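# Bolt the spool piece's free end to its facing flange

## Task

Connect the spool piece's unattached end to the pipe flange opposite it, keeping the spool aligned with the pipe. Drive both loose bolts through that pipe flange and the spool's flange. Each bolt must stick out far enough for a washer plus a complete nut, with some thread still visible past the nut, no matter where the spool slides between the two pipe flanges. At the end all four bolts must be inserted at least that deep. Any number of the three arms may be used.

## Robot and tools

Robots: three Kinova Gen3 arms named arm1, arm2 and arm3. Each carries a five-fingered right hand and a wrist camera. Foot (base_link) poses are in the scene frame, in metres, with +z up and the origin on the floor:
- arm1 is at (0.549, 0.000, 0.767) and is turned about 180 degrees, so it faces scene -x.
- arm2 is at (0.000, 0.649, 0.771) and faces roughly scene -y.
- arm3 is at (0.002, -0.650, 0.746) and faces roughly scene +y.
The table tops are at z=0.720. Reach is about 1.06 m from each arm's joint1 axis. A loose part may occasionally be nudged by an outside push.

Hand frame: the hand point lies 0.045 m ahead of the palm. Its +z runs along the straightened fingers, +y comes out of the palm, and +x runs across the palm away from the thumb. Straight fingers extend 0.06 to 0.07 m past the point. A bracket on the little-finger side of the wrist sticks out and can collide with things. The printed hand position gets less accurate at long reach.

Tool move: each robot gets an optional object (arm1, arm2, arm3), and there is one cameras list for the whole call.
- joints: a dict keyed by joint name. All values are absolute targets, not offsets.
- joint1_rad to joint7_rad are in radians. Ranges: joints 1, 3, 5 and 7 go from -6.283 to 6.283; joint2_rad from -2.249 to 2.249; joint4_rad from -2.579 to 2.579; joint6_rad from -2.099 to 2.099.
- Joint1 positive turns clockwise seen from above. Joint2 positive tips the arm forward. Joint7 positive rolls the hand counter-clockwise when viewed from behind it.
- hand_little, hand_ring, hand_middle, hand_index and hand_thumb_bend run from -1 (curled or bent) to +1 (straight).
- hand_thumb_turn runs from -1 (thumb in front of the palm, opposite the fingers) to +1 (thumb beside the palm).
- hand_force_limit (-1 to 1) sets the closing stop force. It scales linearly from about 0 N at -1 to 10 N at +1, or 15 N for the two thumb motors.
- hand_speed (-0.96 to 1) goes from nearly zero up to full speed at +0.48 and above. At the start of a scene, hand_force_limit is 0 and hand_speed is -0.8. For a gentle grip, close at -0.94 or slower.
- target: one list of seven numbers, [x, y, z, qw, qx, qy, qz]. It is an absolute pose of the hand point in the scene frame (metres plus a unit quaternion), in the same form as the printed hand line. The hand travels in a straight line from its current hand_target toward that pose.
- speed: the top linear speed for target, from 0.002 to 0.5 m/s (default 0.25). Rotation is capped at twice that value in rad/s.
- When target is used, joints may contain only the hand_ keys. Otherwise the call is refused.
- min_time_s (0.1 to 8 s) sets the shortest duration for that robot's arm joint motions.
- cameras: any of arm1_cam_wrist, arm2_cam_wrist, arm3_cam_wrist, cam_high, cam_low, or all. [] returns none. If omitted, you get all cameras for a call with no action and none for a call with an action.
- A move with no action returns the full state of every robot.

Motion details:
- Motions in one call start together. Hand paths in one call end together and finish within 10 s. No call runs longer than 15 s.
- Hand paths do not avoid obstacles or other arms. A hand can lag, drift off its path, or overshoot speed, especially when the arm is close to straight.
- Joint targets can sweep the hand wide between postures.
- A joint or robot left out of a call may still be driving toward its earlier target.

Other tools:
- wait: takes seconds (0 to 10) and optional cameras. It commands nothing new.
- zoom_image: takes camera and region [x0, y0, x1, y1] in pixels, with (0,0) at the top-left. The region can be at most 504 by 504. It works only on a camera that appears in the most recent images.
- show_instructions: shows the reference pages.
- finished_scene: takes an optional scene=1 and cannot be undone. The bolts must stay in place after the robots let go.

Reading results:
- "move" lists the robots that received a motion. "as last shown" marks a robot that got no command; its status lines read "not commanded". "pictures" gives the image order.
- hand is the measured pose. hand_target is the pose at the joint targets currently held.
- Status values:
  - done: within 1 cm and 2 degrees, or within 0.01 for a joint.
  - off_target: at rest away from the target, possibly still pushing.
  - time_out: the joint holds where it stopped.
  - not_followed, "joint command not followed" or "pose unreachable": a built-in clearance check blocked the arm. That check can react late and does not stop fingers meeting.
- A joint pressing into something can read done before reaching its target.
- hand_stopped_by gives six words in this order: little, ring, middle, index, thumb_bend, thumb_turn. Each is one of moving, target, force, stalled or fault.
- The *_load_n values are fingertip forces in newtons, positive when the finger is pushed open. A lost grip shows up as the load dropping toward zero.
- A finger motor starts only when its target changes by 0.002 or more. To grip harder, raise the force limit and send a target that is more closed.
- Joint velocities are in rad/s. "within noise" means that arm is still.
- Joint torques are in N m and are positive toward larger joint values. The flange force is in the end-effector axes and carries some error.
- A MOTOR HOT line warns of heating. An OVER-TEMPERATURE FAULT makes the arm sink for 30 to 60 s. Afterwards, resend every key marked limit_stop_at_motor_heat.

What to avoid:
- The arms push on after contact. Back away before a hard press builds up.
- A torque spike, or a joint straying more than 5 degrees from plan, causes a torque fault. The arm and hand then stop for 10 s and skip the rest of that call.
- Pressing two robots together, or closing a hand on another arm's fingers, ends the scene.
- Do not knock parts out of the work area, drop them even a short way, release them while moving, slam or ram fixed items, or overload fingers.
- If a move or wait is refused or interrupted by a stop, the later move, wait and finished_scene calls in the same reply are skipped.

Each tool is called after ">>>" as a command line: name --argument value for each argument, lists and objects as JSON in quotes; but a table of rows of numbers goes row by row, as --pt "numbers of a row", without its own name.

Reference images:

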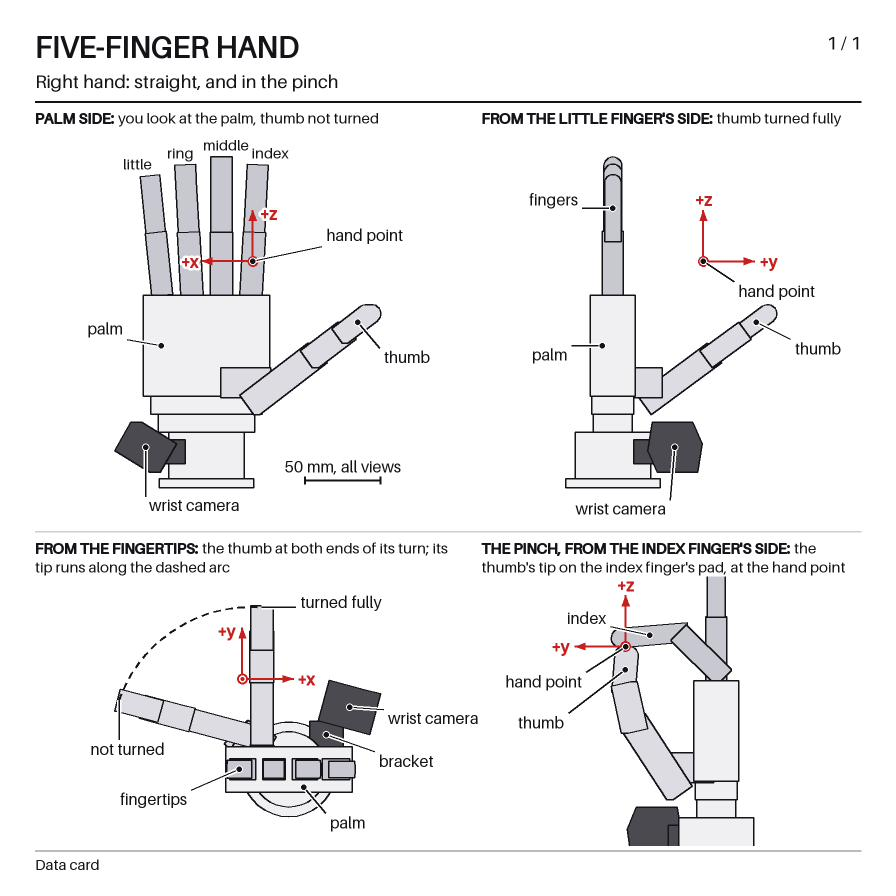

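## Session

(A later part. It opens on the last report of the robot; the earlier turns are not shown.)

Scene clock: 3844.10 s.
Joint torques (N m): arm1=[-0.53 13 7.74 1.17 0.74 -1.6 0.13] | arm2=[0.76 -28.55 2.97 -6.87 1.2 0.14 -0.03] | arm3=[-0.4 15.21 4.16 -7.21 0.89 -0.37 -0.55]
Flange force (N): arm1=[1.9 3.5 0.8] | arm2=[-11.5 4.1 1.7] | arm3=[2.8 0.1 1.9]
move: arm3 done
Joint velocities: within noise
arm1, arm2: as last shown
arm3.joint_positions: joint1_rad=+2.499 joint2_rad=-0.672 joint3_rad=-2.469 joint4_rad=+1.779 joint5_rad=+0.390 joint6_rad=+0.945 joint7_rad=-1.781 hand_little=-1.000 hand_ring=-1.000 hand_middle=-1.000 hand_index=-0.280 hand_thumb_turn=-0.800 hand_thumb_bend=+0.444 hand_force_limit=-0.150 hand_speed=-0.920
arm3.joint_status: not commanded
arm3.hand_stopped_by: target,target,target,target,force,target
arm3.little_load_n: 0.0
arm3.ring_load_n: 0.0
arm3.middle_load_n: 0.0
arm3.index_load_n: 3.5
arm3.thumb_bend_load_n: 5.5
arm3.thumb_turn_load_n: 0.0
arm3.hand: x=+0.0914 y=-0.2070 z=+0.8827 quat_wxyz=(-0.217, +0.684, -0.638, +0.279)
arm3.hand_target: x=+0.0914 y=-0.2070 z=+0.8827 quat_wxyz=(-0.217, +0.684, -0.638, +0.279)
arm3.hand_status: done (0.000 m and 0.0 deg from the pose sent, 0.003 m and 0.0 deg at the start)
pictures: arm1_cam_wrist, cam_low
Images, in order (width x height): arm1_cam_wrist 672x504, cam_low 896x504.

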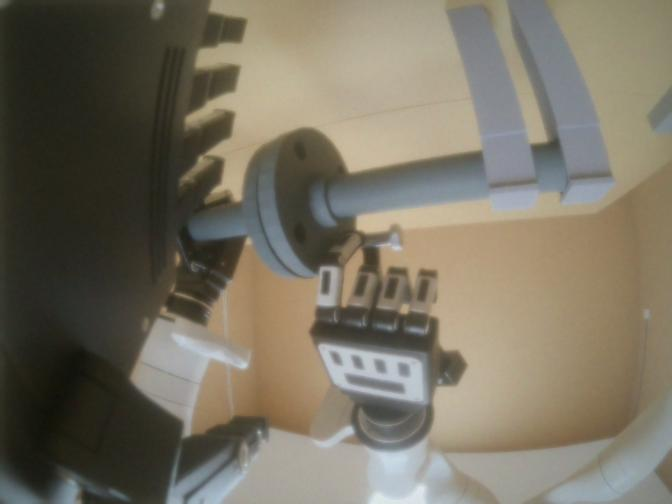

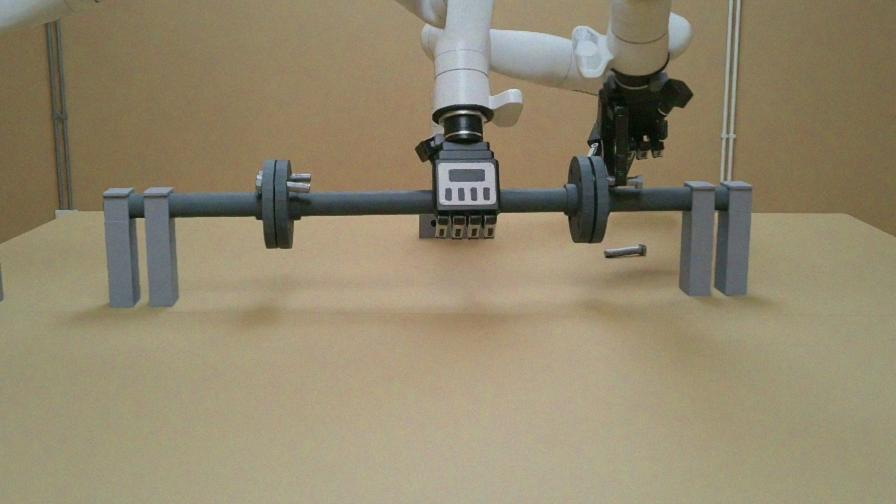

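>>> move --arm3 '{"target":[0.0916,-0.2090,0.8825,0.2170,-0.6840,0.6384,-0.2785],"speed":0.01}' --arm2 '{"target":[0.0848,-0.0459,0.7966,0.1474,-0.6513,-0.7260,0.1642],"speed":0.02}' --cameras '[]'

>>> move --arm3 '{"target":[0.0914,-0.2062,0.8825,0.2170,-0.6840,0.6384,-0.2785],"speed":0.01}' --cameras '["cam_low","cam_high"]'

>>> zoom_image --camera "cam_high" --region '[485, 180, 525, 240]'

Scene clock: 3862.70 s.
Joint torques (N m): arm1=[-0.55 12.96 7.67 1.11 0.82 -1.6 0.13] | arm2=[0.79 -28.16 2.98 -6.25 0.96 0.6 0.03] | arm3=[-0.16 14.9 4.24 -6.03 0.83 0.3 -0.4]
Flange force (N): arm1=[1.6 3.3 1.0] | arm2=[-13.4 4.2 1.6] | arm3=[0.6 0.1 1.7]
move: arm2 done; arm3 done
Joint velocities: within noise
arm1: as last shown
arm2.joint_positions: joint1_rad=-0.096 joint2_rad=+1.180 joint3_rad=-0.410 joint4_rad=+0.782 joint5_rad=+0.815 joint6_rad=+1.414 joint7_rad=-2.012 hand_little=-0.892 hand_ring=-0.814 hand_middle=-0.812 hand_index=-0.829 hand_thumb_turn=-1.000 hand_thumb_bend=+1.000 hand_force_limit=-0.100 hand_speed=-0.940
arm2.joint_status: not commanded
arm2.hand_stopped_by: force,force,force,force,target,target
arm2.little_load_n: 5.0
arm2.ring_load_n: 0.0
arm2.middle_load_n: 0.0
arm2.index_load_n: 0.0
arm2.thumb_bend_load_n: 0.0
arm2.thumb_turn_load_n: 0.0
arm2.hand: x=+0.0848 y=-0.0459 z=+0.7966 quat_wxyz=(+0.147, -0.651, -0.726, +0.164)
arm2.hand_target: x=+0.0848 y=-0.0459 z=+0.7966 quat_wxyz=(+0.147, -0.651, -0.726, +0.164)
arm2.hand_status: done (0.000 m and 0.0 deg from the pose sent, 0.001 m and 0.0 deg at the start)
arm3.joint_positions: joint1_rad=+2.496 joint2_rad=-0.669 joint3_rad=-2.467 joint4_rad=+1.787 joint5_rad=+0.392 joint6_rad=+0.942 joint7_rad=-1.784 hand_little=-1.000 hand_ring=-1.000 hand_middle=-1.000 hand_index=-0.280 hand_thumb_turn=-0.800 hand_thumb_bend=+0.444 hand_force_limit=-0.150 hand_speed=-0.920
arm3.joint_status: not commanded
arm3.hand_stopped_by: target,target,target,target,force,target
arm3.little_load_n: 0.0
arm3.ring_load_n: 0.0
arm3.middle_load_n: 0.0
arm3.index_load_n: 4.0
arm3.thumb_bend_load_n: 5.5
arm3.thumb_turn_load_n: 0.0
arm3.hand: x=+0.0916 y=-0.2090 z=+0.8825 quat_wxyz=(-0.217, +0.684, -0.638, +0.279)
arm3.hand_target: x=+0.0916 y=-0.2090 z=+0.8825 quat_wxyz=(-0.217, +0.684, -0.638, +0.279)
arm3.hand_status: done (0.000 m and 0.0 deg from the pose sent, 0.002 m and 0.0 deg at the start)

Scene clock: 3863.67 s.
Joint torques (N m): arm1=[-0.53 12.95 7.65 1.09 0.81 -1.6 0.14] | arm2=[0.92 -28.37 3 -7.2 1.25 -0.2 -0.14] | arm3=[-0.4 15.57 4.23 -8.13 0.95 -0.84 -0.63]
Flange force (N): arm1=[1.7 3.3 0.9] | arm2=[-10.1 3.9 1.0] | arm3=[4.5 0.7 2.0]
move: arm3 done
Joint velocities: within noise
arm1, arm2: as last shown
arm1.thumb_bend_load_n: -0.5
arm2.little_load_n: 4.5
arm2.thumb_turn_load_n: -0.5
arm3.joint_positions: joint1_rad=+2.500 joint2_rad=-0.674 joint3_rad=-2.470 joint4_rad=+1.777 joint5_rad=+0.389 joint6_rad=+0.946 joint7_rad=-1.780 hand_little=-1.000 hand_ring=-1.000 hand_middle=-1.000 hand_index=-0.280 hand_thumb_turn=-0.800 hand_thumb_bend=+0.444 hand_force_limit=-0.150 hand_speed=-0.920
arm3.joint_status: not commanded
arm3.hand_stopped_by: target,target,target,target,force,target
arm3.little_load_n: 0.0
arm3.ring_load_n: 0.0
arm3.middle_load_n: 0.0
arm3.index_load_n: 4.0
arm3.thumb_bend_load_n: 5.5
arm3.thumb_turn_load_n: 0.0
arm3.hand: x=+0.0914 y=-0.2062 z=+0.8825 quat_wxyz=(-0.217, +0.684, -0.638, +0.278)
arm3.hand_target: x=+0.0914 y=-0.2062 z=+0.8825 quat_wxyz=(-0.217, +0.684, -0.638, +0.278)
arm3.hand_status: done (0.000 m and 0.0 deg from the pose sent, 0.003 m and 0.0 deg at the start)
pictures: cam_high, cam_low
Images, in order (width x height): cam_high 896x504, cam_low 896x504.

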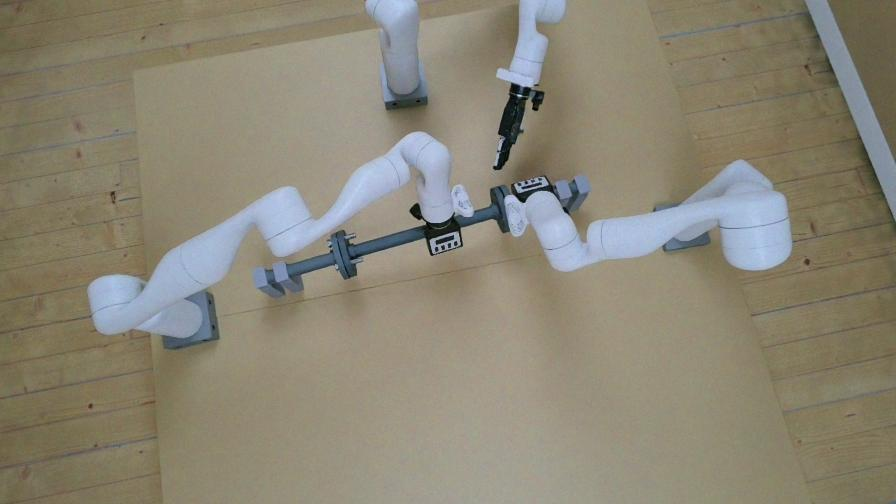

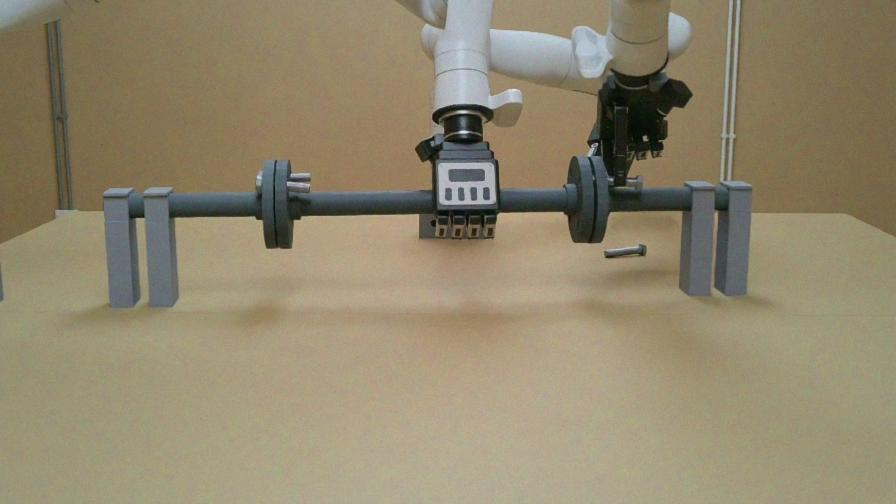

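Scaled by 8.400 from the camera's image (finer frame: 1280x720).

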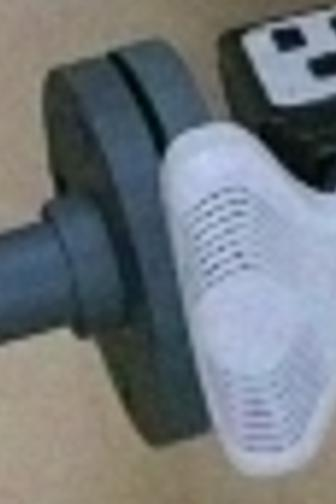

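>>> move --arm3 '{"target":[0.0916,-0.2085,0.8825,0.2170,-0.6840,0.6384,-0.2785],"speed":0.01}' --arm2 '{"target":[0.0822,-0.0462,0.7966,0.1474,-0.6513,-0.7260,0.1642],"speed":0.02}' --cameras '[]'

>>> move --arm3 '{"target":[0.0914,-0.2055,0.8825,0.2170,-0.6840,0.6384,-0.2785],"speed":0.01}' --cameras '["cam_low","arm1_cam_wrist"]'

>>> zoom_image --camera "cam_low" --region '[585, 160, 655, 205]'

>>> zoom_image --camera "arm1_cam_wrist" --region '[300, 190, 430, 290]'

Scene clock: 3877.97 s.
Joint torques (N m): arm1=[-0.47 12.91 7.6 1.14 0.75 -1.62 0.12] | arm2=[0.88 -28.14 3.02 -6.18 1.03 0.62 0.09] | arm3=[-0.11 14.96 4.32 -6 0.93 0.33 -0.41]
Flange force (N): arm1=[1.6 3.4 0.4] | arm2=[-13.7 4.3 1.5] | arm3=[0.3 0.2 1.7]
move: arm2 done; arm3 done
Joint velocities: within noise
arm1: as last shown
arm1.thumb_bend_load_n: 0.0
arm2.joint_positions: joint1_rad=-0.092 joint2_rad=+1.179 joint3_rad=-0.410 joint4_rad=+0.784 joint5_rad=+0.816 joint6_rad=+1.411 joint7_rad=-2.010 hand_little=-0.892 hand_ring=-0.814 hand_middle=-0.812 hand_index=-0.829 hand_thumb_turn=-1.000 hand_thumb_bend=+1.000 hand_force_limit=-0.100 hand_speed=-0.940
arm2.joint_status: not commanded
arm2.hand_stopped_by: force,force,force,force,target,target
arm2.little_load_n: 4.5
arm2.ring_load_n: 0.0
arm2.middle_load_n: 0.0
arm2.index_load_n: 0.0
arm2.thumb_bend_load_n: 0.0
arm2.thumb_turn_load_n: 0.0
arm2.hand: x=+0.0822 y=-0.0462 z=+0.7966 quat_wxyz=(+0.147, -0.651, -0.726, +0.164)
arm2.hand_target: x=+0.0822 y=-0.0462 z=+0.7966 quat_wxyz=(+0.147, -0.651, -0.726, +0.164)
arm2.hand_status: done (0.000 m and 0.0 deg from the pose sent, 0.003 m and 0.0 deg at the start)
arm3.joint_positions: joint1_rad=+2.497 joint2_rad=-0.670 joint3_rad=-2.468 joint4_rad=+1.785 joint5_rad=+0.391 joint6_rad=+0.943 joint7_rad=-1.783 hand_little=-1.000 hand_ring=-1.000 hand_middle=-1.000 hand_index=-0.280 hand_thumb_turn=-0.800 hand_thumb_bend=+0.444 hand_force_limit=-0.150 hand_speed=-0.920
arm3.joint_status: not commanded
arm3.hand_stopped_by: target,target,target,target,force,target
arm3.little_load_n: 0.0
arm3.ring_load_n: 0.0
arm3.middle_load_n: 0.0
arm3.index_load_n: 3.5
arm3.thumb_bend_load_n: 5.5
arm3.thumb_turn_load_n: 0.0
arm3.hand: x=+0.0916 y=-0.2085 z=+0.8825 quat_wxyz=(-0.217, +0.684, -0.638, +0.278)
arm3.hand_target: x=+0.0916 y=-0.2085 z=+0.8825 quat_wxyz=(-0.217, +0.684, -0.638, +0.278)
arm3.hand_status: done (0.000 m and 0.0 deg from the pose sent, 0.002 m and 0.0 deg at the start)

Scene clock: 3878.93 s.
Joint torques (N m): arm1=[-0.49 12.92 7.67 1.16 0.79 -1.58 0.13] | arm2=[0.66 -28.56 2.87 -7.33 1.27 -0.35 -0.1] | arm3=[-0.63 15.54 4.05 -8.04 0.89 -0.85 -0.63]
Flange force (N): arm1=[1.7 3.4 0.8] | arm2=[-9.8 3.7 1.3] | arm3=[4.1 0.1 2.1]
move: arm3 done
Joint velocities: within noise
arm1, arm2: as last shown
arm3.joint_positions: joint1_rad=+2.502 joint2_rad=-0.675 joint3_rad=-2.470 joint4_rad=+1.775 joint5_rad=+0.389 joint6_rad=+0.947 joint7_rad=-1.780 hand_little=-1.000 hand_ring=-1.000 hand_middle=-1.000 hand_index=-0.280 hand_thumb_turn=-0.800 hand_thumb_bend=+0.444 hand_force_limit=-0.150 hand_speed=-0.920
arm3.joint_status: not commanded
arm3.hand_stopped_by: target,target,target,target,force,target
arm3.little_load_n: 0.0
arm3.ring_load_n: 0.0
arm3.middle_load_n: 0.0
arm3.index_load_n: 4.0
arm3.thumb_bend_load_n: 5.0
arm3.thumb_turn_load_n: 0.0
arm3.hand: x=+0.0914 y=-0.2055 z=+0.8825 quat_wxyz=(-0.217, +0.684, -0.638, +0.278)
arm3.hand_target: x=+0.0914 y=-0.2055 z=+0.8825 quat_wxyz=(-0.217, +0.684, -0.638, +0.278)
arm3.hand_status: done (0.000 m and 0.0 deg from the pose sent, 0.003 m and 0.0 deg at the start)
pictures: arm1_cam_wrist, cam_low
Images, in order (width x height): arm1_cam_wrist 672x504, cam_low 896x504.

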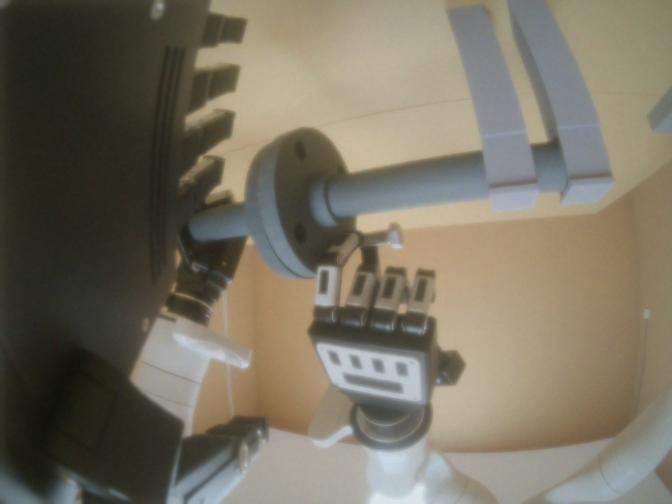

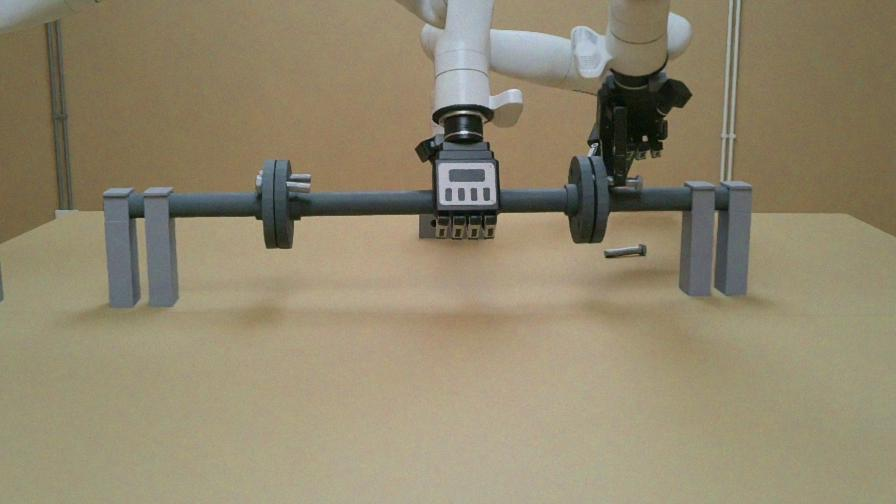

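Scaled by 7.200 from the camera's image (finer frame: 1280x720).

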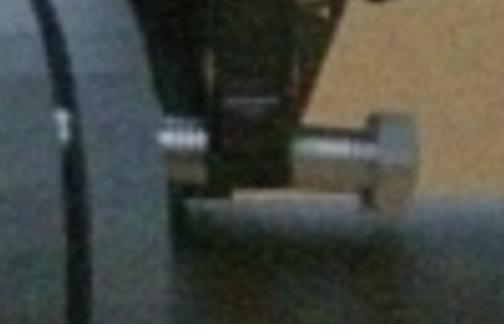

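Scaled by 3.877 from the camera's image (finer frame: 960x720).

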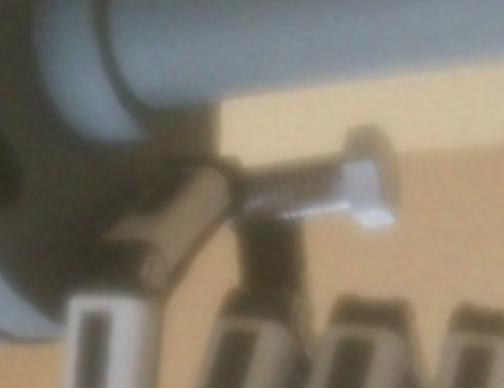

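>>> move --arm3 '{"target":[0.0913,-0.2040,0.8825,0.2170,-0.6840,0.6384,-0.2785],"speed":0.002}' --arm2 '{"target":[0.0862,-0.0458,0.7966,0.1474,-0.6513,-0.7260,0.1642],"speed":0.002}' --cameras '["cam_low","cam_high"]'

>>> zoom_image --camera "cam_low" --region '[585, 160, 655, 205]'

Scene clock: 3958.13 s.
Joint torques (N m): arm1=[-0.55 12.94 7.74 1.1 0.75 -1.52 0.07] | arm2=[0.03 -28.01 2.44 -6.82 0.91 -0.27 -0.07] | arm3=[-0.44 15.5 4.21 -7.73 0.94 -0.7 -0.63]
Flange force (N): arm1=[1.4 3.2 1.2] | arm2=[-11.0 2.7 1.1] | arm3=[3.6 0.3 1.8]
move: arm2 done; arm3 done
Joint velocities: within noise
arm1: as last shown
arm1.thumb_bend_load_n: -0.5
arm2.joint_positions: joint1_rad=-0.099 joint2_rad=+1.181 joint3_rad=-0.411 joint4_rad=+0.780 joint5_rad=+0.815 joint6_rad=+1.415 joint7_rad=-2.013 hand_little=-0.892 hand_ring=-0.814 hand_middle=-0.812 hand_index=-0.829 hand_thumb_turn=-1.000 hand_thumb_bend=+1.000 hand_force_limit=-0.100 hand_speed=-0.940
arm2.joint_status: not commanded
arm2.hand_stopped_by: force,force,force,force,target,target
arm2.little_load_n: 3.0
arm2.ring_load_n: 0.0
arm2.middle_load_n: 0.0
arm2.index_load_n: 0.0
arm2.thumb_bend_load_n: 0.0
arm2.thumb_turn_load_n: 0.0
arm2.hand: x=+0.0862 y=-0.0458 z=+0.7966 quat_wxyz=(+0.147, -0.651, -0.726, +0.164)
arm2.hand_target: x=+0.0862 y=-0.0458 z=+0.7966 quat_wxyz=(+0.147, -0.651, -0.726, +0.164)
arm2.hand_status: done (0.000 m and 0.0 deg from the pose sent, 0.004 m and 0.0 deg at the start)
arm3.joint_positions: joint1_rad=+2.504 joint2_rad=-0.677 joint3_rad=-2.472 joint4_rad=+1.769 joint5_rad=+0.387 joint6_rad=+0.949 joint7_rad=-1.778 hand_little=-1.000 hand_ring=-1.000 hand_middle=-1.000 hand_index=-0.280 hand_thumb_turn=-0.800 hand_thumb_bend=+0.444 hand_force_limit=-0.150 hand_speed=-0.920
arm3.joint_status: not commanded
arm3.hand_stopped_by: target,target,target,target,force,target
arm3.little_load_n: 0.5
arm3.ring_load_n: 0.0
arm3.middle_load_n: 0.0
arm3.index_load_n: 4.0
arm3.thumb_bend_load_n: 5.5
arm3.thumb_turn_load_n: 0.0
arm3.hand: x=+0.0913 y=-0.2040 z=+0.8825 quat_wxyz=(-0.217, +0.684, -0.638, +0.278)
arm3.hand_target: x=+0.0913 y=-0.2040 z=+0.8825 quat_wxyz=(-0.217, +0.684, -0.638, +0.278)
arm3.hand_status: done (0.000 m and 0.0 deg from the pose sent, 0.002 m and 0.0 deg at the start)
pictures: cam_high, cam_low
Images, in order (width x height): cam_high 896x504, cam_low 896x504.

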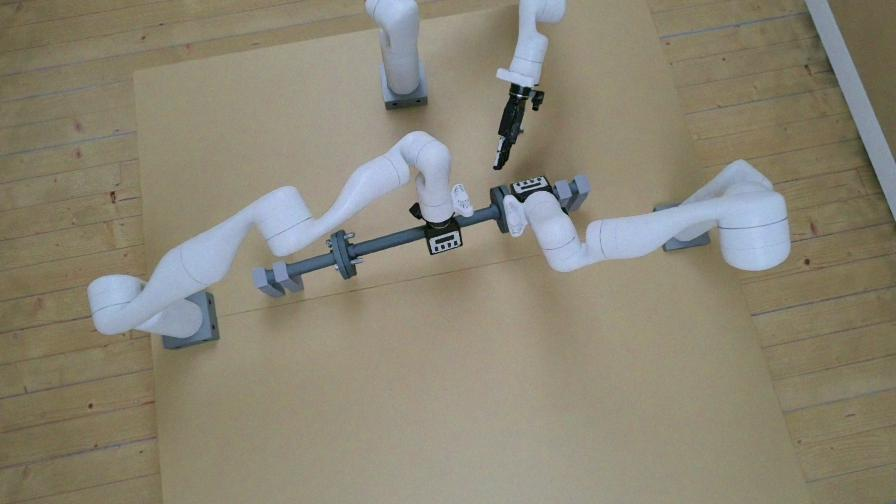

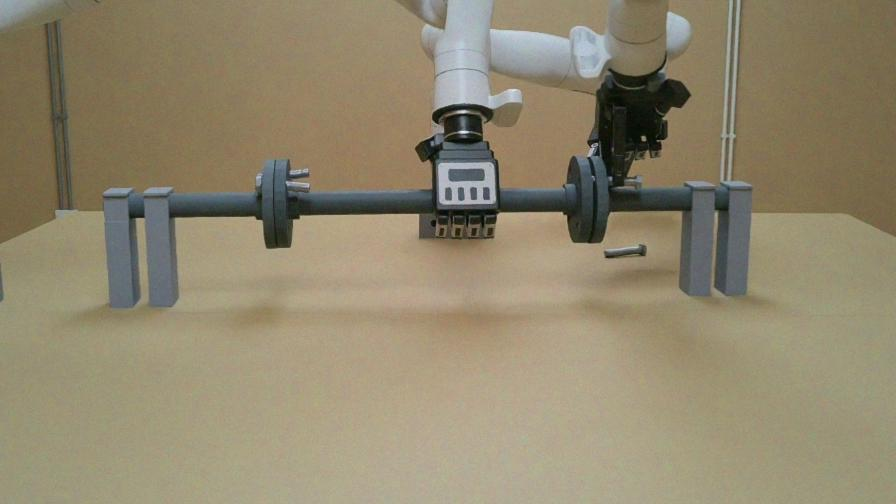

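Scaled by 7.200 from the camera's image (finer frame: 1280x720).

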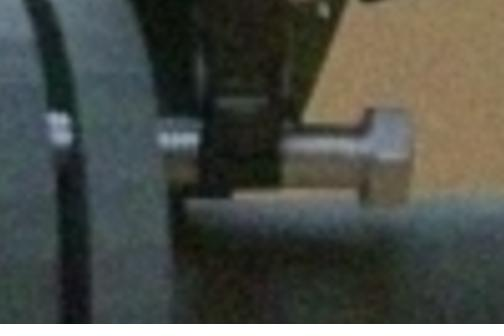

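>>> zoom_image --camera "cam_low" --region '[564, 150, 604, 200]'

>>> zoom_image --camera "cam_low" --region '[250, 145, 330, 265]'

>>> zoom_image --camera "cam_high" --region '[460, 175, 520, 245]'

Scaled by 10.080 from the camera's image (finer frame: 1280x720).

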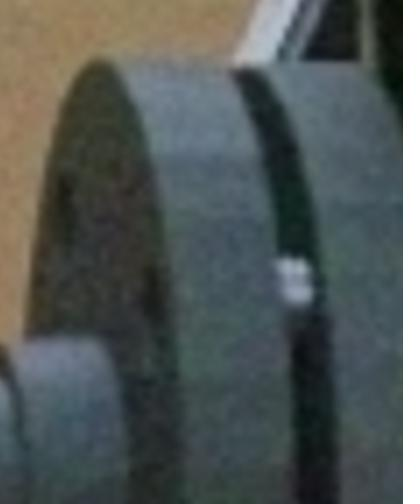

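Scaled by 4.200 from the camera's image (finer frame: 1280x720).

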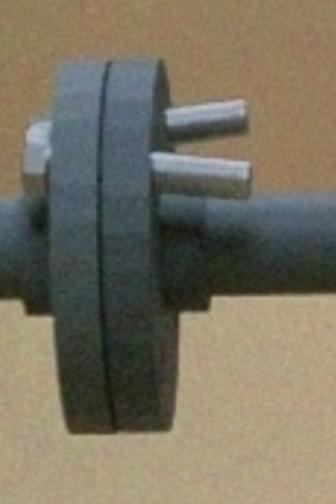

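Scaled by 7.200 from the camera's image (finer frame: 1280x720).

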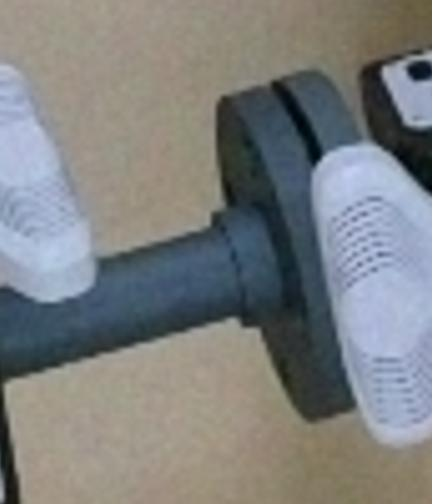

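>>> move --arm3 '{"target":[0.0962,-0.2490,0.8825,0.2170,-0.6840,0.6384,-0.2785],"speed":0.04}' --cameras '["cam_low","arm1_cam_wrist"]'

>>> zoom_image --camera "cam_low" --region '[560, 140, 700, 220]'

>>> zoom_image --camera "arm1_cam_wrist" --region '[320, 190, 480, 290]'

Scene clock: 4075.13 s.
Joint torques (N m): arm1=[-0.48 12.95 7.7 1.17 0.78 -1.48 0.13] | arm2=[0.87 -28.08 3 -6.21 1.02 0.55 0.07] | arm3=[-0.2 13.28 3.93 -5.62 0.75 0.35 -0.4]
Flange force (N): arm1=[1.7 3.4 1.0] | arm2=[-13.5 4.3 1.3] | arm3=[0.1 0.0 1.7]
move: arm3 done
Joint velocities: within noise
arm1.joint_positions: joint1_rad=+0.930 joint2_rad=-1.743 joint3_rad=-1.385 joint4_rad=+2.204 joint5_rad=-1.193 joint6_rad=+1.021 joint7_rad=-2.359 hand_little=+1.000 hand_ring=+1.000 hand_middle=+1.000 hand_index=+1.000 hand_thumb_turn=+1.000 hand_thumb_bend=+1.000 hand_force_limit=-0.600 hand_speed=-0.800
arm1.joint_status: not commanded
arm1.hand_stopped_by: target,target,target,target,target,target
arm1.little_load_n: -0.5
arm1.ring_load_n: 0.0
arm1.middle_load_n: 0.0
arm1.index_load_n: 0.0
arm1.thumb_bend_load_n: 0.0
arm1.thumb_turn_load_n: 0.0
arm1.hand: x=+0.2176 y=-0.2500 z=+0.9020 quat_wxyz=(-0.046, +0.840, -0.326, -0.431)
arm1.hand_target: x=+0.2176 y=-0.2500 z=+0.9020 quat_wxyz=(-0.046, +0.840, -0.326, -0.431)
arm1.hand_status: not commanded
arm2: as last shown
arm2.little_load_n: 4.0
arm2.thumb_bend_load_n: 0.5
arm3.joint_positions: joint1_rad=+2.441 joint2_rad=-0.609 joint3_rad=-2.430 joint4_rad=+1.920 joint5_rad=+0.430 joint6_rad=+0.885 joint7_rad=-1.829 hand_little=-1.000 hand_ring=-1.000 hand_middle=-1.000 hand_index=-0.280 hand_thumb_turn=-0.800 hand_thumb_bend=+0.444 hand_force_limit=-0.150 hand_speed=-0.920
arm3.joint_status: not commanded
arm3.hand_stopped_by: target,target,target,target,force,target
arm3.little_load_n: 0.0
arm3.ring_load_n: 0.0
arm3.middle_load_n: 0.0
arm3.index_load_n: 3.5
arm3.thumb_bend_load_n: 5.0
arm3.thumb_turn_load_n: 0.0
arm3.hand: x=+0.0962 y=-0.2490 z=+0.8825 quat_wxyz=(-0.217, +0.684, -0.638, +0.279)
arm3.hand_target: x=+0.0962 y=-0.2490 z=+0.8825 quat_wxyz=(-0.217, +0.684, -0.638, +0.279)
arm3.hand_status: done (0.000 m and 0.0 deg from the pose sent, 0.045 m and 0.0 deg at the start)
pictures: arm1_cam_wrist, cam_low
Images, in order (width x height): arm1_cam_wrist 672x504, cam_low 896x504.

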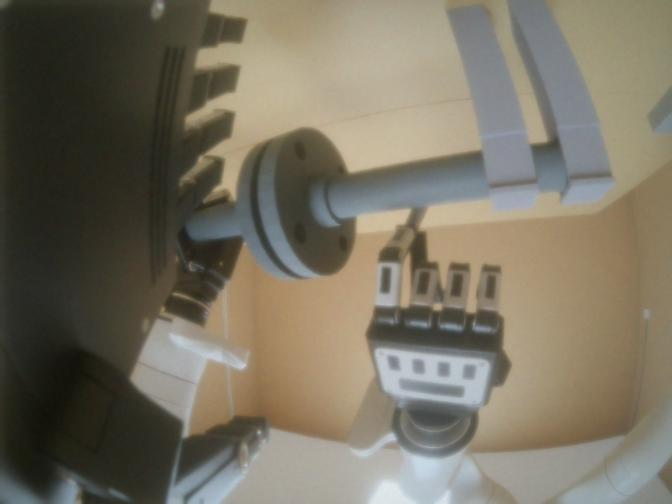

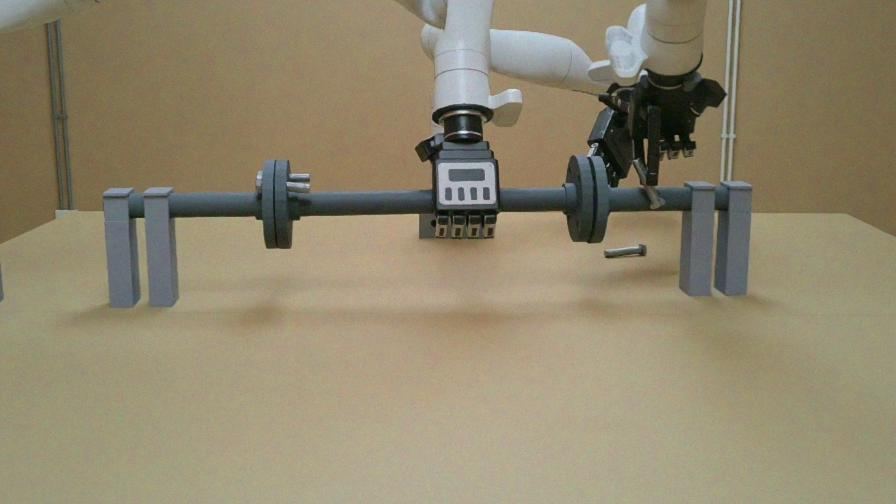

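Scaled by 3.600 from the camera's image (finer frame: 1280x720).

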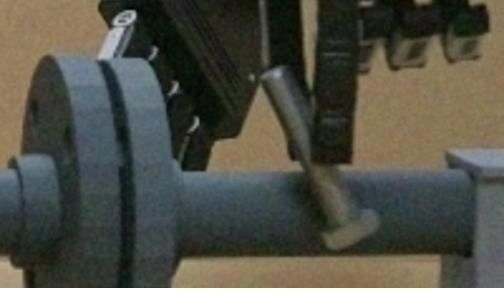

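Scaled by 3.150 from the camera's image (finer frame: 960x720).

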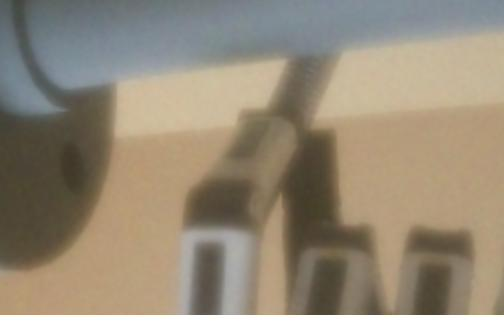

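>>> move --arm3 '{"target":[0.0600,-0.2650,0.8900,0.2170,-0.6840,0.6384,-0.2785],"speed":0.1}' --cameras '[]'

>>> move --arm3 '{"target":[0.0000,-0.2700,0.8000,0.2170,-0.6840,0.6384,-0.2785],"speed":0.12}' --cameras '["cam_low","arm3_cam_wrist","cam_high"]'

Scene clock: 4149.37 s.
Joint torques (N m): arm1=[-0.45 12.94 7.77 1.08 0.76 -1.52 0.13] | arm2=[0.85 -28.08 2.99 -6.25 1.02 0.56 0.06] | arm3=[-0.15 12.73 3.65 -5.58 0.8 0.43 -0.36]
Flange force (N): arm1=[1.7 3.0 1.0] | arm2=[-13.2 4.2 1.4] | arm3=[0.1 0.1 1.7]
move: arm3 done
Joint velocities: within noise
arm1, arm2: as last shown
arm1.little_load_n: 0.0
arm1.thumb_bend_load_n: -0.5
arm2.middle_load_n: 0.5
arm2.thumb_bend_load_n: 0.0
arm3.joint_positions: joint1_rad=+2.338 joint2_rad=-0.577 joint3_rad=-2.432 joint4_rad=+1.937 joint5_rad=+0.415 joint6_rad=+0.957 joint7_rad=-1.891 hand_little=-1.000 hand_ring=-1.000 hand_middle=-1.000 hand_index=-0.280 hand_thumb_turn=-0.800 hand_thumb_bend=+0.444 hand_force_limit=-0.150 hand_speed=-0.920
arm3.joint_status: not commanded
arm3.hand_stopped_by: target,target,target,target,force,target
arm3.little_load_n: 0.0
arm3.ring_load_n: 0.0
arm3.middle_load_n: 0.0
arm3.index_load_n: 3.5
arm3.thumb_bend_load_n: 5.0
arm3.thumb_turn_load_n: 0.0
arm3.hand: x=+0.0600 y=-0.2650 z=+0.8900 quat_wxyz=(-0.217, +0.684, -0.638, +0.278)
arm3.hand_target: x=+0.0600 y=-0.2650 z=+0.8900 quat_wxyz=(-0.217, +0.684, -0.638, +0.278)
arm3.hand_status: done (0.000 m and 0.0 deg from the pose sent, 0.040 m and 0.0 deg at the start)

Scene clock: 4150.80 s.
Joint torques (N m): arm1=[-0.53 12.91 7.64 1.11 0.77 -1.57 0.05] | arm2=[0.87 -28.04 3.06 -6.22 1.02 0.59 0.04] | arm3=[-0.17 14.68 4.18 -3.62 0.57 0.72 -0.38]
Flange force (N): arm1=[1.2 3.3 0.9] | arm2=[-13.3 4.2 1.4] | arm3=[0.1 -0.3 1.8]
move: arm3 done
Joint velocities: within noise
arm1, arm2: as last shown
arm1.thumb_bend_load_n: 0.0
arm2.ring_load_n: 0.5
arm2.middle_load_n: 0.0
arm3.joint_positions: joint1_rad=+2.274 joint2_rad=-0.782 joint3_rad=-2.527 joint4_rad=+1.960 joint5_rad=+0.317 joint6_rad=+0.835 joint7_rad=-2.054 hand_little=-1.000 hand_ring=-1.000 hand_middle=-1.000 hand_index=-0.280 hand_thumb_turn=-0.800 hand_thumb_bend=+0.444 hand_force_limit=-0.150 hand_speed=-0.920
arm3.joint_status: not commanded
arm3.hand_stopped_by: target,target,target,target,force,target
arm3.little_load_n: 0.0
arm3.ring_load_n: 0.0
arm3.middle_load_n: 0.0
arm3.index_load_n: 3.5
arm3.thumb_bend_load_n: 5.0
arm3.thumb_turn_load_n: 0.0
arm3.hand: x=+0.0000 y=-0.2700 z=+0.8000 quat_wxyz=(-0.217, +0.684, -0.638, +0.278)
arm3.hand_target: x=+0.0000 y=-0.2700 z=+0.8000 quat_wxyz=(-0.217, +0.684, -0.638, +0.278)
arm3.hand_status: done (0.000 m and 0.0 deg from the pose sent, 0.108 m and 0.0 deg at the start)
pictures: arm3_cam_wrist, cam_high, cam_low
Images, in order (width x height): arm3_cam_wrist 672x504, cam_high 896x504, cam_low 896x504.

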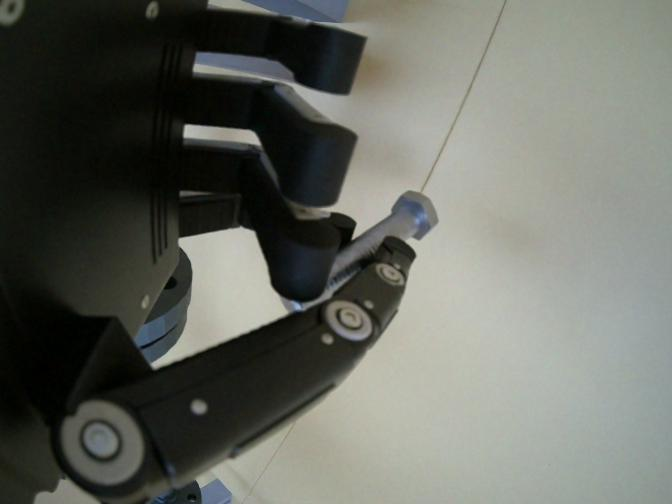

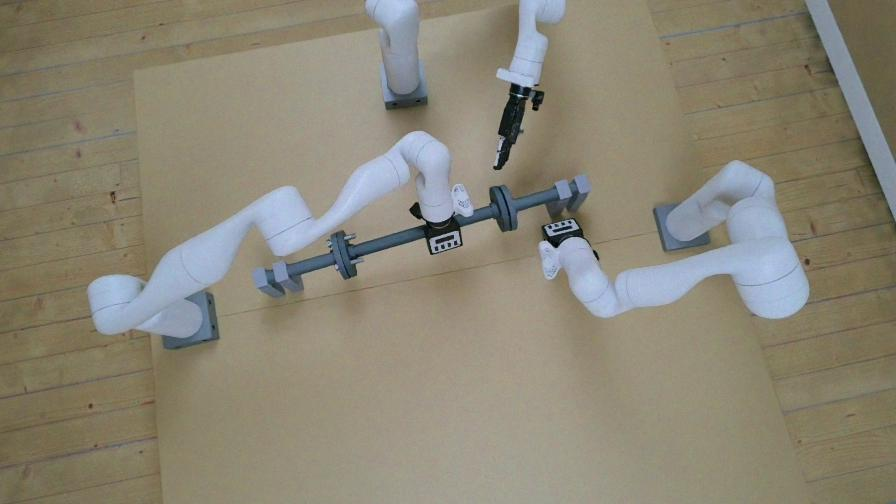

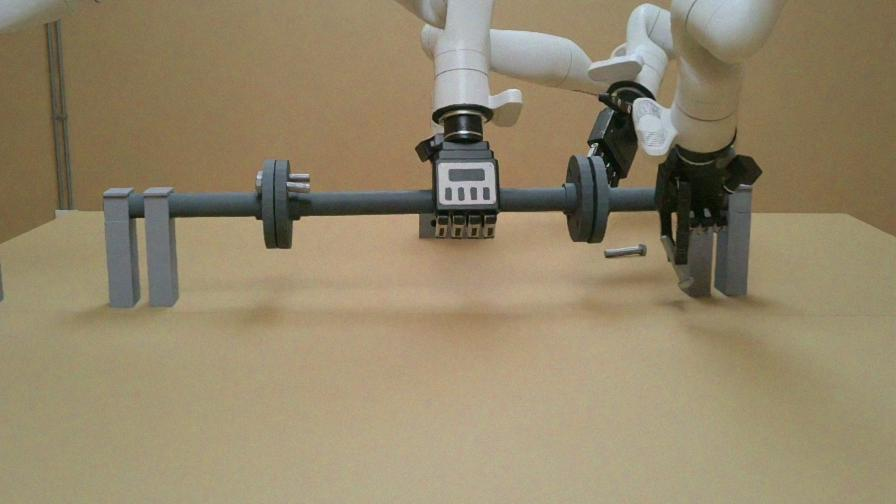

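>>> move --arm3 '{"target":[0.0000,-0.2700,0.7640,0.2170,-0.6840,0.6384,-0.2785],"speed":0.04}' --cameras '["cam_low"]'

>>> zoom_image --camera "cam_low" --region '[630, 220, 770, 320]'

Scene clock: 4158.60 s.
Joint torques (N m): arm1=[-0.52 12.93 7.71 1.14 0.75 -1.56 0.16] | arm2=[0.86 -28.07 3.02 -6.19 1.03 0.57 0.08] | arm3=[-0.11 15.26 4.4 -2.86 0.44 0.77 -0.36]
Flange force (N): arm1=[1.8 3.5 0.8] | arm2=[-13.6 4.3 1.3] | arm3=[0.2 -0.3 1.7]
move: arm3 done
Joint velocities: within noise
arm1, arm2: as last shown
arm2.ring_load_n: 0.0
arm3.joint_positions: joint1_rad=+2.289 joint2_rad=-0.866 joint3_rad=-2.550 joint4_rad=+1.971 joint5_rad=+0.300 joint6_rad=+0.751 joint7_rad=-2.087 hand_little=-1.000 hand_ring=-1.000 hand_middle=-1.000 hand_index=-0.280 hand_thumb_turn=-0.800 hand_thumb_bend=+0.444 hand_force_limit=-0.150 hand_speed=-0.920
arm3.joint_status: not commanded
arm3.hand_stopped_by: target,target,target,target,force,target
arm3.little_load_n: 0.0
arm3.ring_load_n: 0.0
arm3.middle_load_n: 0.0
arm3.index_load_n: 3.5
arm3.thumb_bend_load_n: 5.0
arm3.thumb_turn_load_n: 0.5
arm3.hand: x=+0.0000 y=-0.2700 z=+0.7640 quat_wxyz=(-0.217, +0.684, -0.638, +0.279)
arm3.hand_target: x=+0.0000 y=-0.2700 z=+0.7640 quat_wxyz=(-0.217, +0.684, -0.638, +0.279)
arm3.hand_status: done (0.000 m and 0.0 deg from the pose sent, 0.036 m and 0.0 deg at the start)
Images, in order (width x height): cam_low 896x504.

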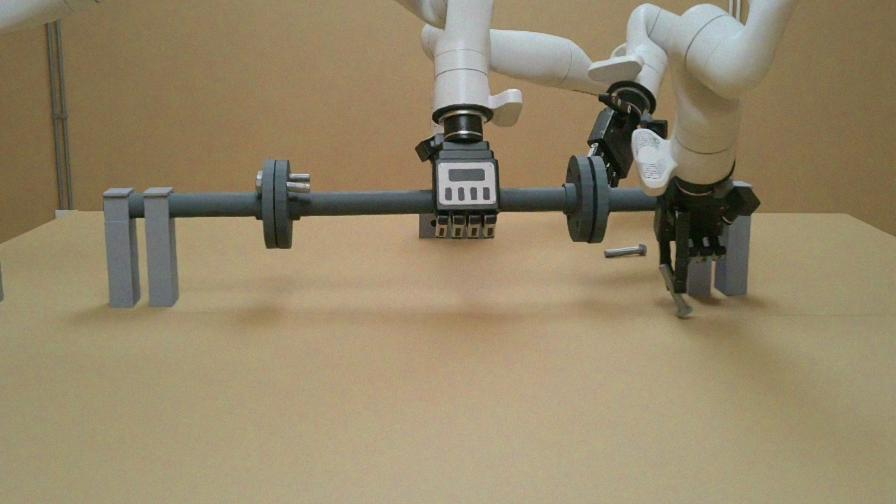

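Scaled by 3.600 from the camera's image (finer frame: 1280x720).

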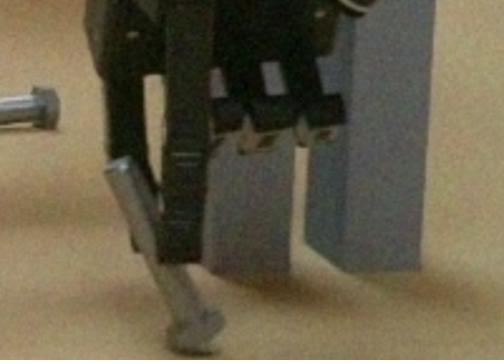

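>>> move --arm3 '{"target":[0.0000,-0.2690,0.7570,0.2170,-0.6840,0.6384,-0.2785],"speed":0.02}' --cameras '[]'

>>> move --arm3 '{"target":[0.0000,-0.2640,0.7510,0.2170,-0.6840,0.6384,-0.2785],"speed":0.02}' --cameras '["cam_low"]'

>>> zoom_image --camera "cam_low" --region '[630, 220, 770, 320]'

Scene clock: 4170.27 s.
Joint torques (N m): arm1=[-0.47 12.99 7.83 1.06 0.79 -1.6 0.15] | arm2=[0.88 -28.05 3.02 -6.23 1.01 0.54 0.08] | arm3=[-0.17 14.06 3.34 -1.92 0.02 0.61 -0.23]
Flange force (N): arm1=[2.0 3.0 1.1] | arm2=[-13.2 4.3 1.3] | arm3=[-0.5 -3.2 -1.7]
move: arm3 done
Joint velocities: within noise
arm1, arm2: as last shown
arm3.joint_positions: joint1_rad=+2.294 joint2_rad=-0.883 joint3_rad=-2.555 joint4_rad=+1.969 joint5_rad=+0.297 joint6_rad=+0.738 joint7_rad=-2.092 hand_little=-1.000 hand_ring=-1.000 hand_middle=-1.000 hand_index=-0.280 hand_thumb_turn=-0.800 hand_thumb_bend=+0.444 hand_force_limit=-0.150 hand_speed=-0.920
arm3.joint_status: not commanded
arm3.hand_stopped_by: target,target,target,target,force,target
arm3.little_load_n: 0.0
arm3.ring_load_n: 0.0
arm3.middle_load_n: 0.0
arm3.index_load_n: 2.0
arm3.thumb_bend_load_n: 4.5
arm3.thumb_turn_load_n: 0.5
arm3.hand: x=+0.0000 y=-0.2690 z=+0.7570 quat_wxyz=(-0.217, +0.684, -0.638, +0.278)
arm3.hand_target: x=+0.0000 y=-0.2690 z=+0.7570 quat_wxyz=(-0.217, +0.684, -0.638, +0.278)
arm3.hand_status: done (0.000 m and 0.0 deg from the pose sent, 0.007 m and 0.0 deg at the start)

Scene clock: 4171.23 s.
Joint torques (N m): arm1=[-0.49 12.97 7.66 1.18 0.82 -1.6 0.11] | arm2=[0.89 -28.04 3.02 -6.22 1.02 0.59 0.08] | arm3=[-0.12 15.61 4.47 -2.67 0.42 0.76 -0.37]
Flange force (N): arm1=[1.8 3.4 0.9] | arm2=[-13.2 4.3 1.4] | arm3=[0.2 -0.4 1.6]
move: arm3 done
Joint velocities: within noise
arm1, arm2: as last shown
arm3.joint_positions: joint1_rad=+2.304 joint2_rad=-0.901 joint3_rad=-2.561 joint4_rad=+1.954 joint5_rad=+0.294 joint6_rad=+0.733 joint7_rad=-2.092 hand_little=-1.000 hand_ring=-1.000 hand_middle=-1.000 hand_index=-0.280 hand_thumb_turn=-0.800 hand_thumb_bend=+0.444 hand_force_limit=-0.150 hand_speed=-0.920
arm3.joint_status: not commanded
arm3.hand_stopped_by: target,target,target,target,force,target
arm3.little_load_n: 0.0
arm3.ring_load_n: 0.0
arm3.middle_load_n: 0.0
arm3.index_load_n: 3.0
arm3.thumb_bend_load_n: 4.5
arm3.thumb_turn_load_n: 0.5
arm3.hand: x=+0.0000 y=-0.2640 z=+0.7510 quat_wxyz=(-0.217, +0.684, -0.638, +0.278)
arm3.hand_target: x=+0.0000 y=-0.2640 z=+0.7510 quat_wxyz=(-0.217, +0.684, -0.638, +0.278)
arm3.hand_status: done (0.000 m and 0.0 deg from the pose sent, 0.008 m and 0.0 deg at the start)
Images, in order (width x height): cam_low 896x504.

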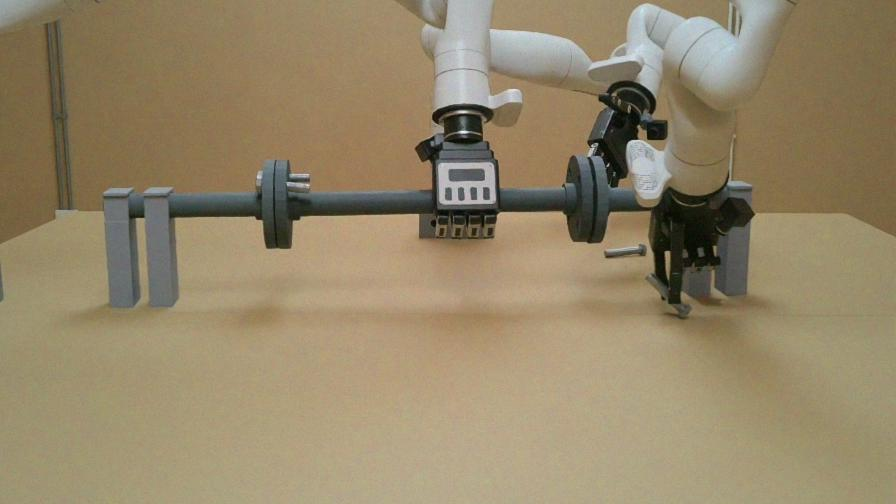

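Scaled by 3.600 from the camera's image (finer frame: 1280x720).

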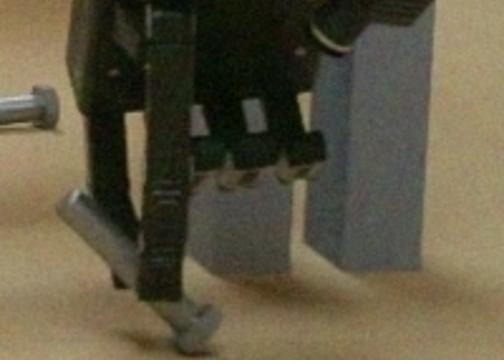

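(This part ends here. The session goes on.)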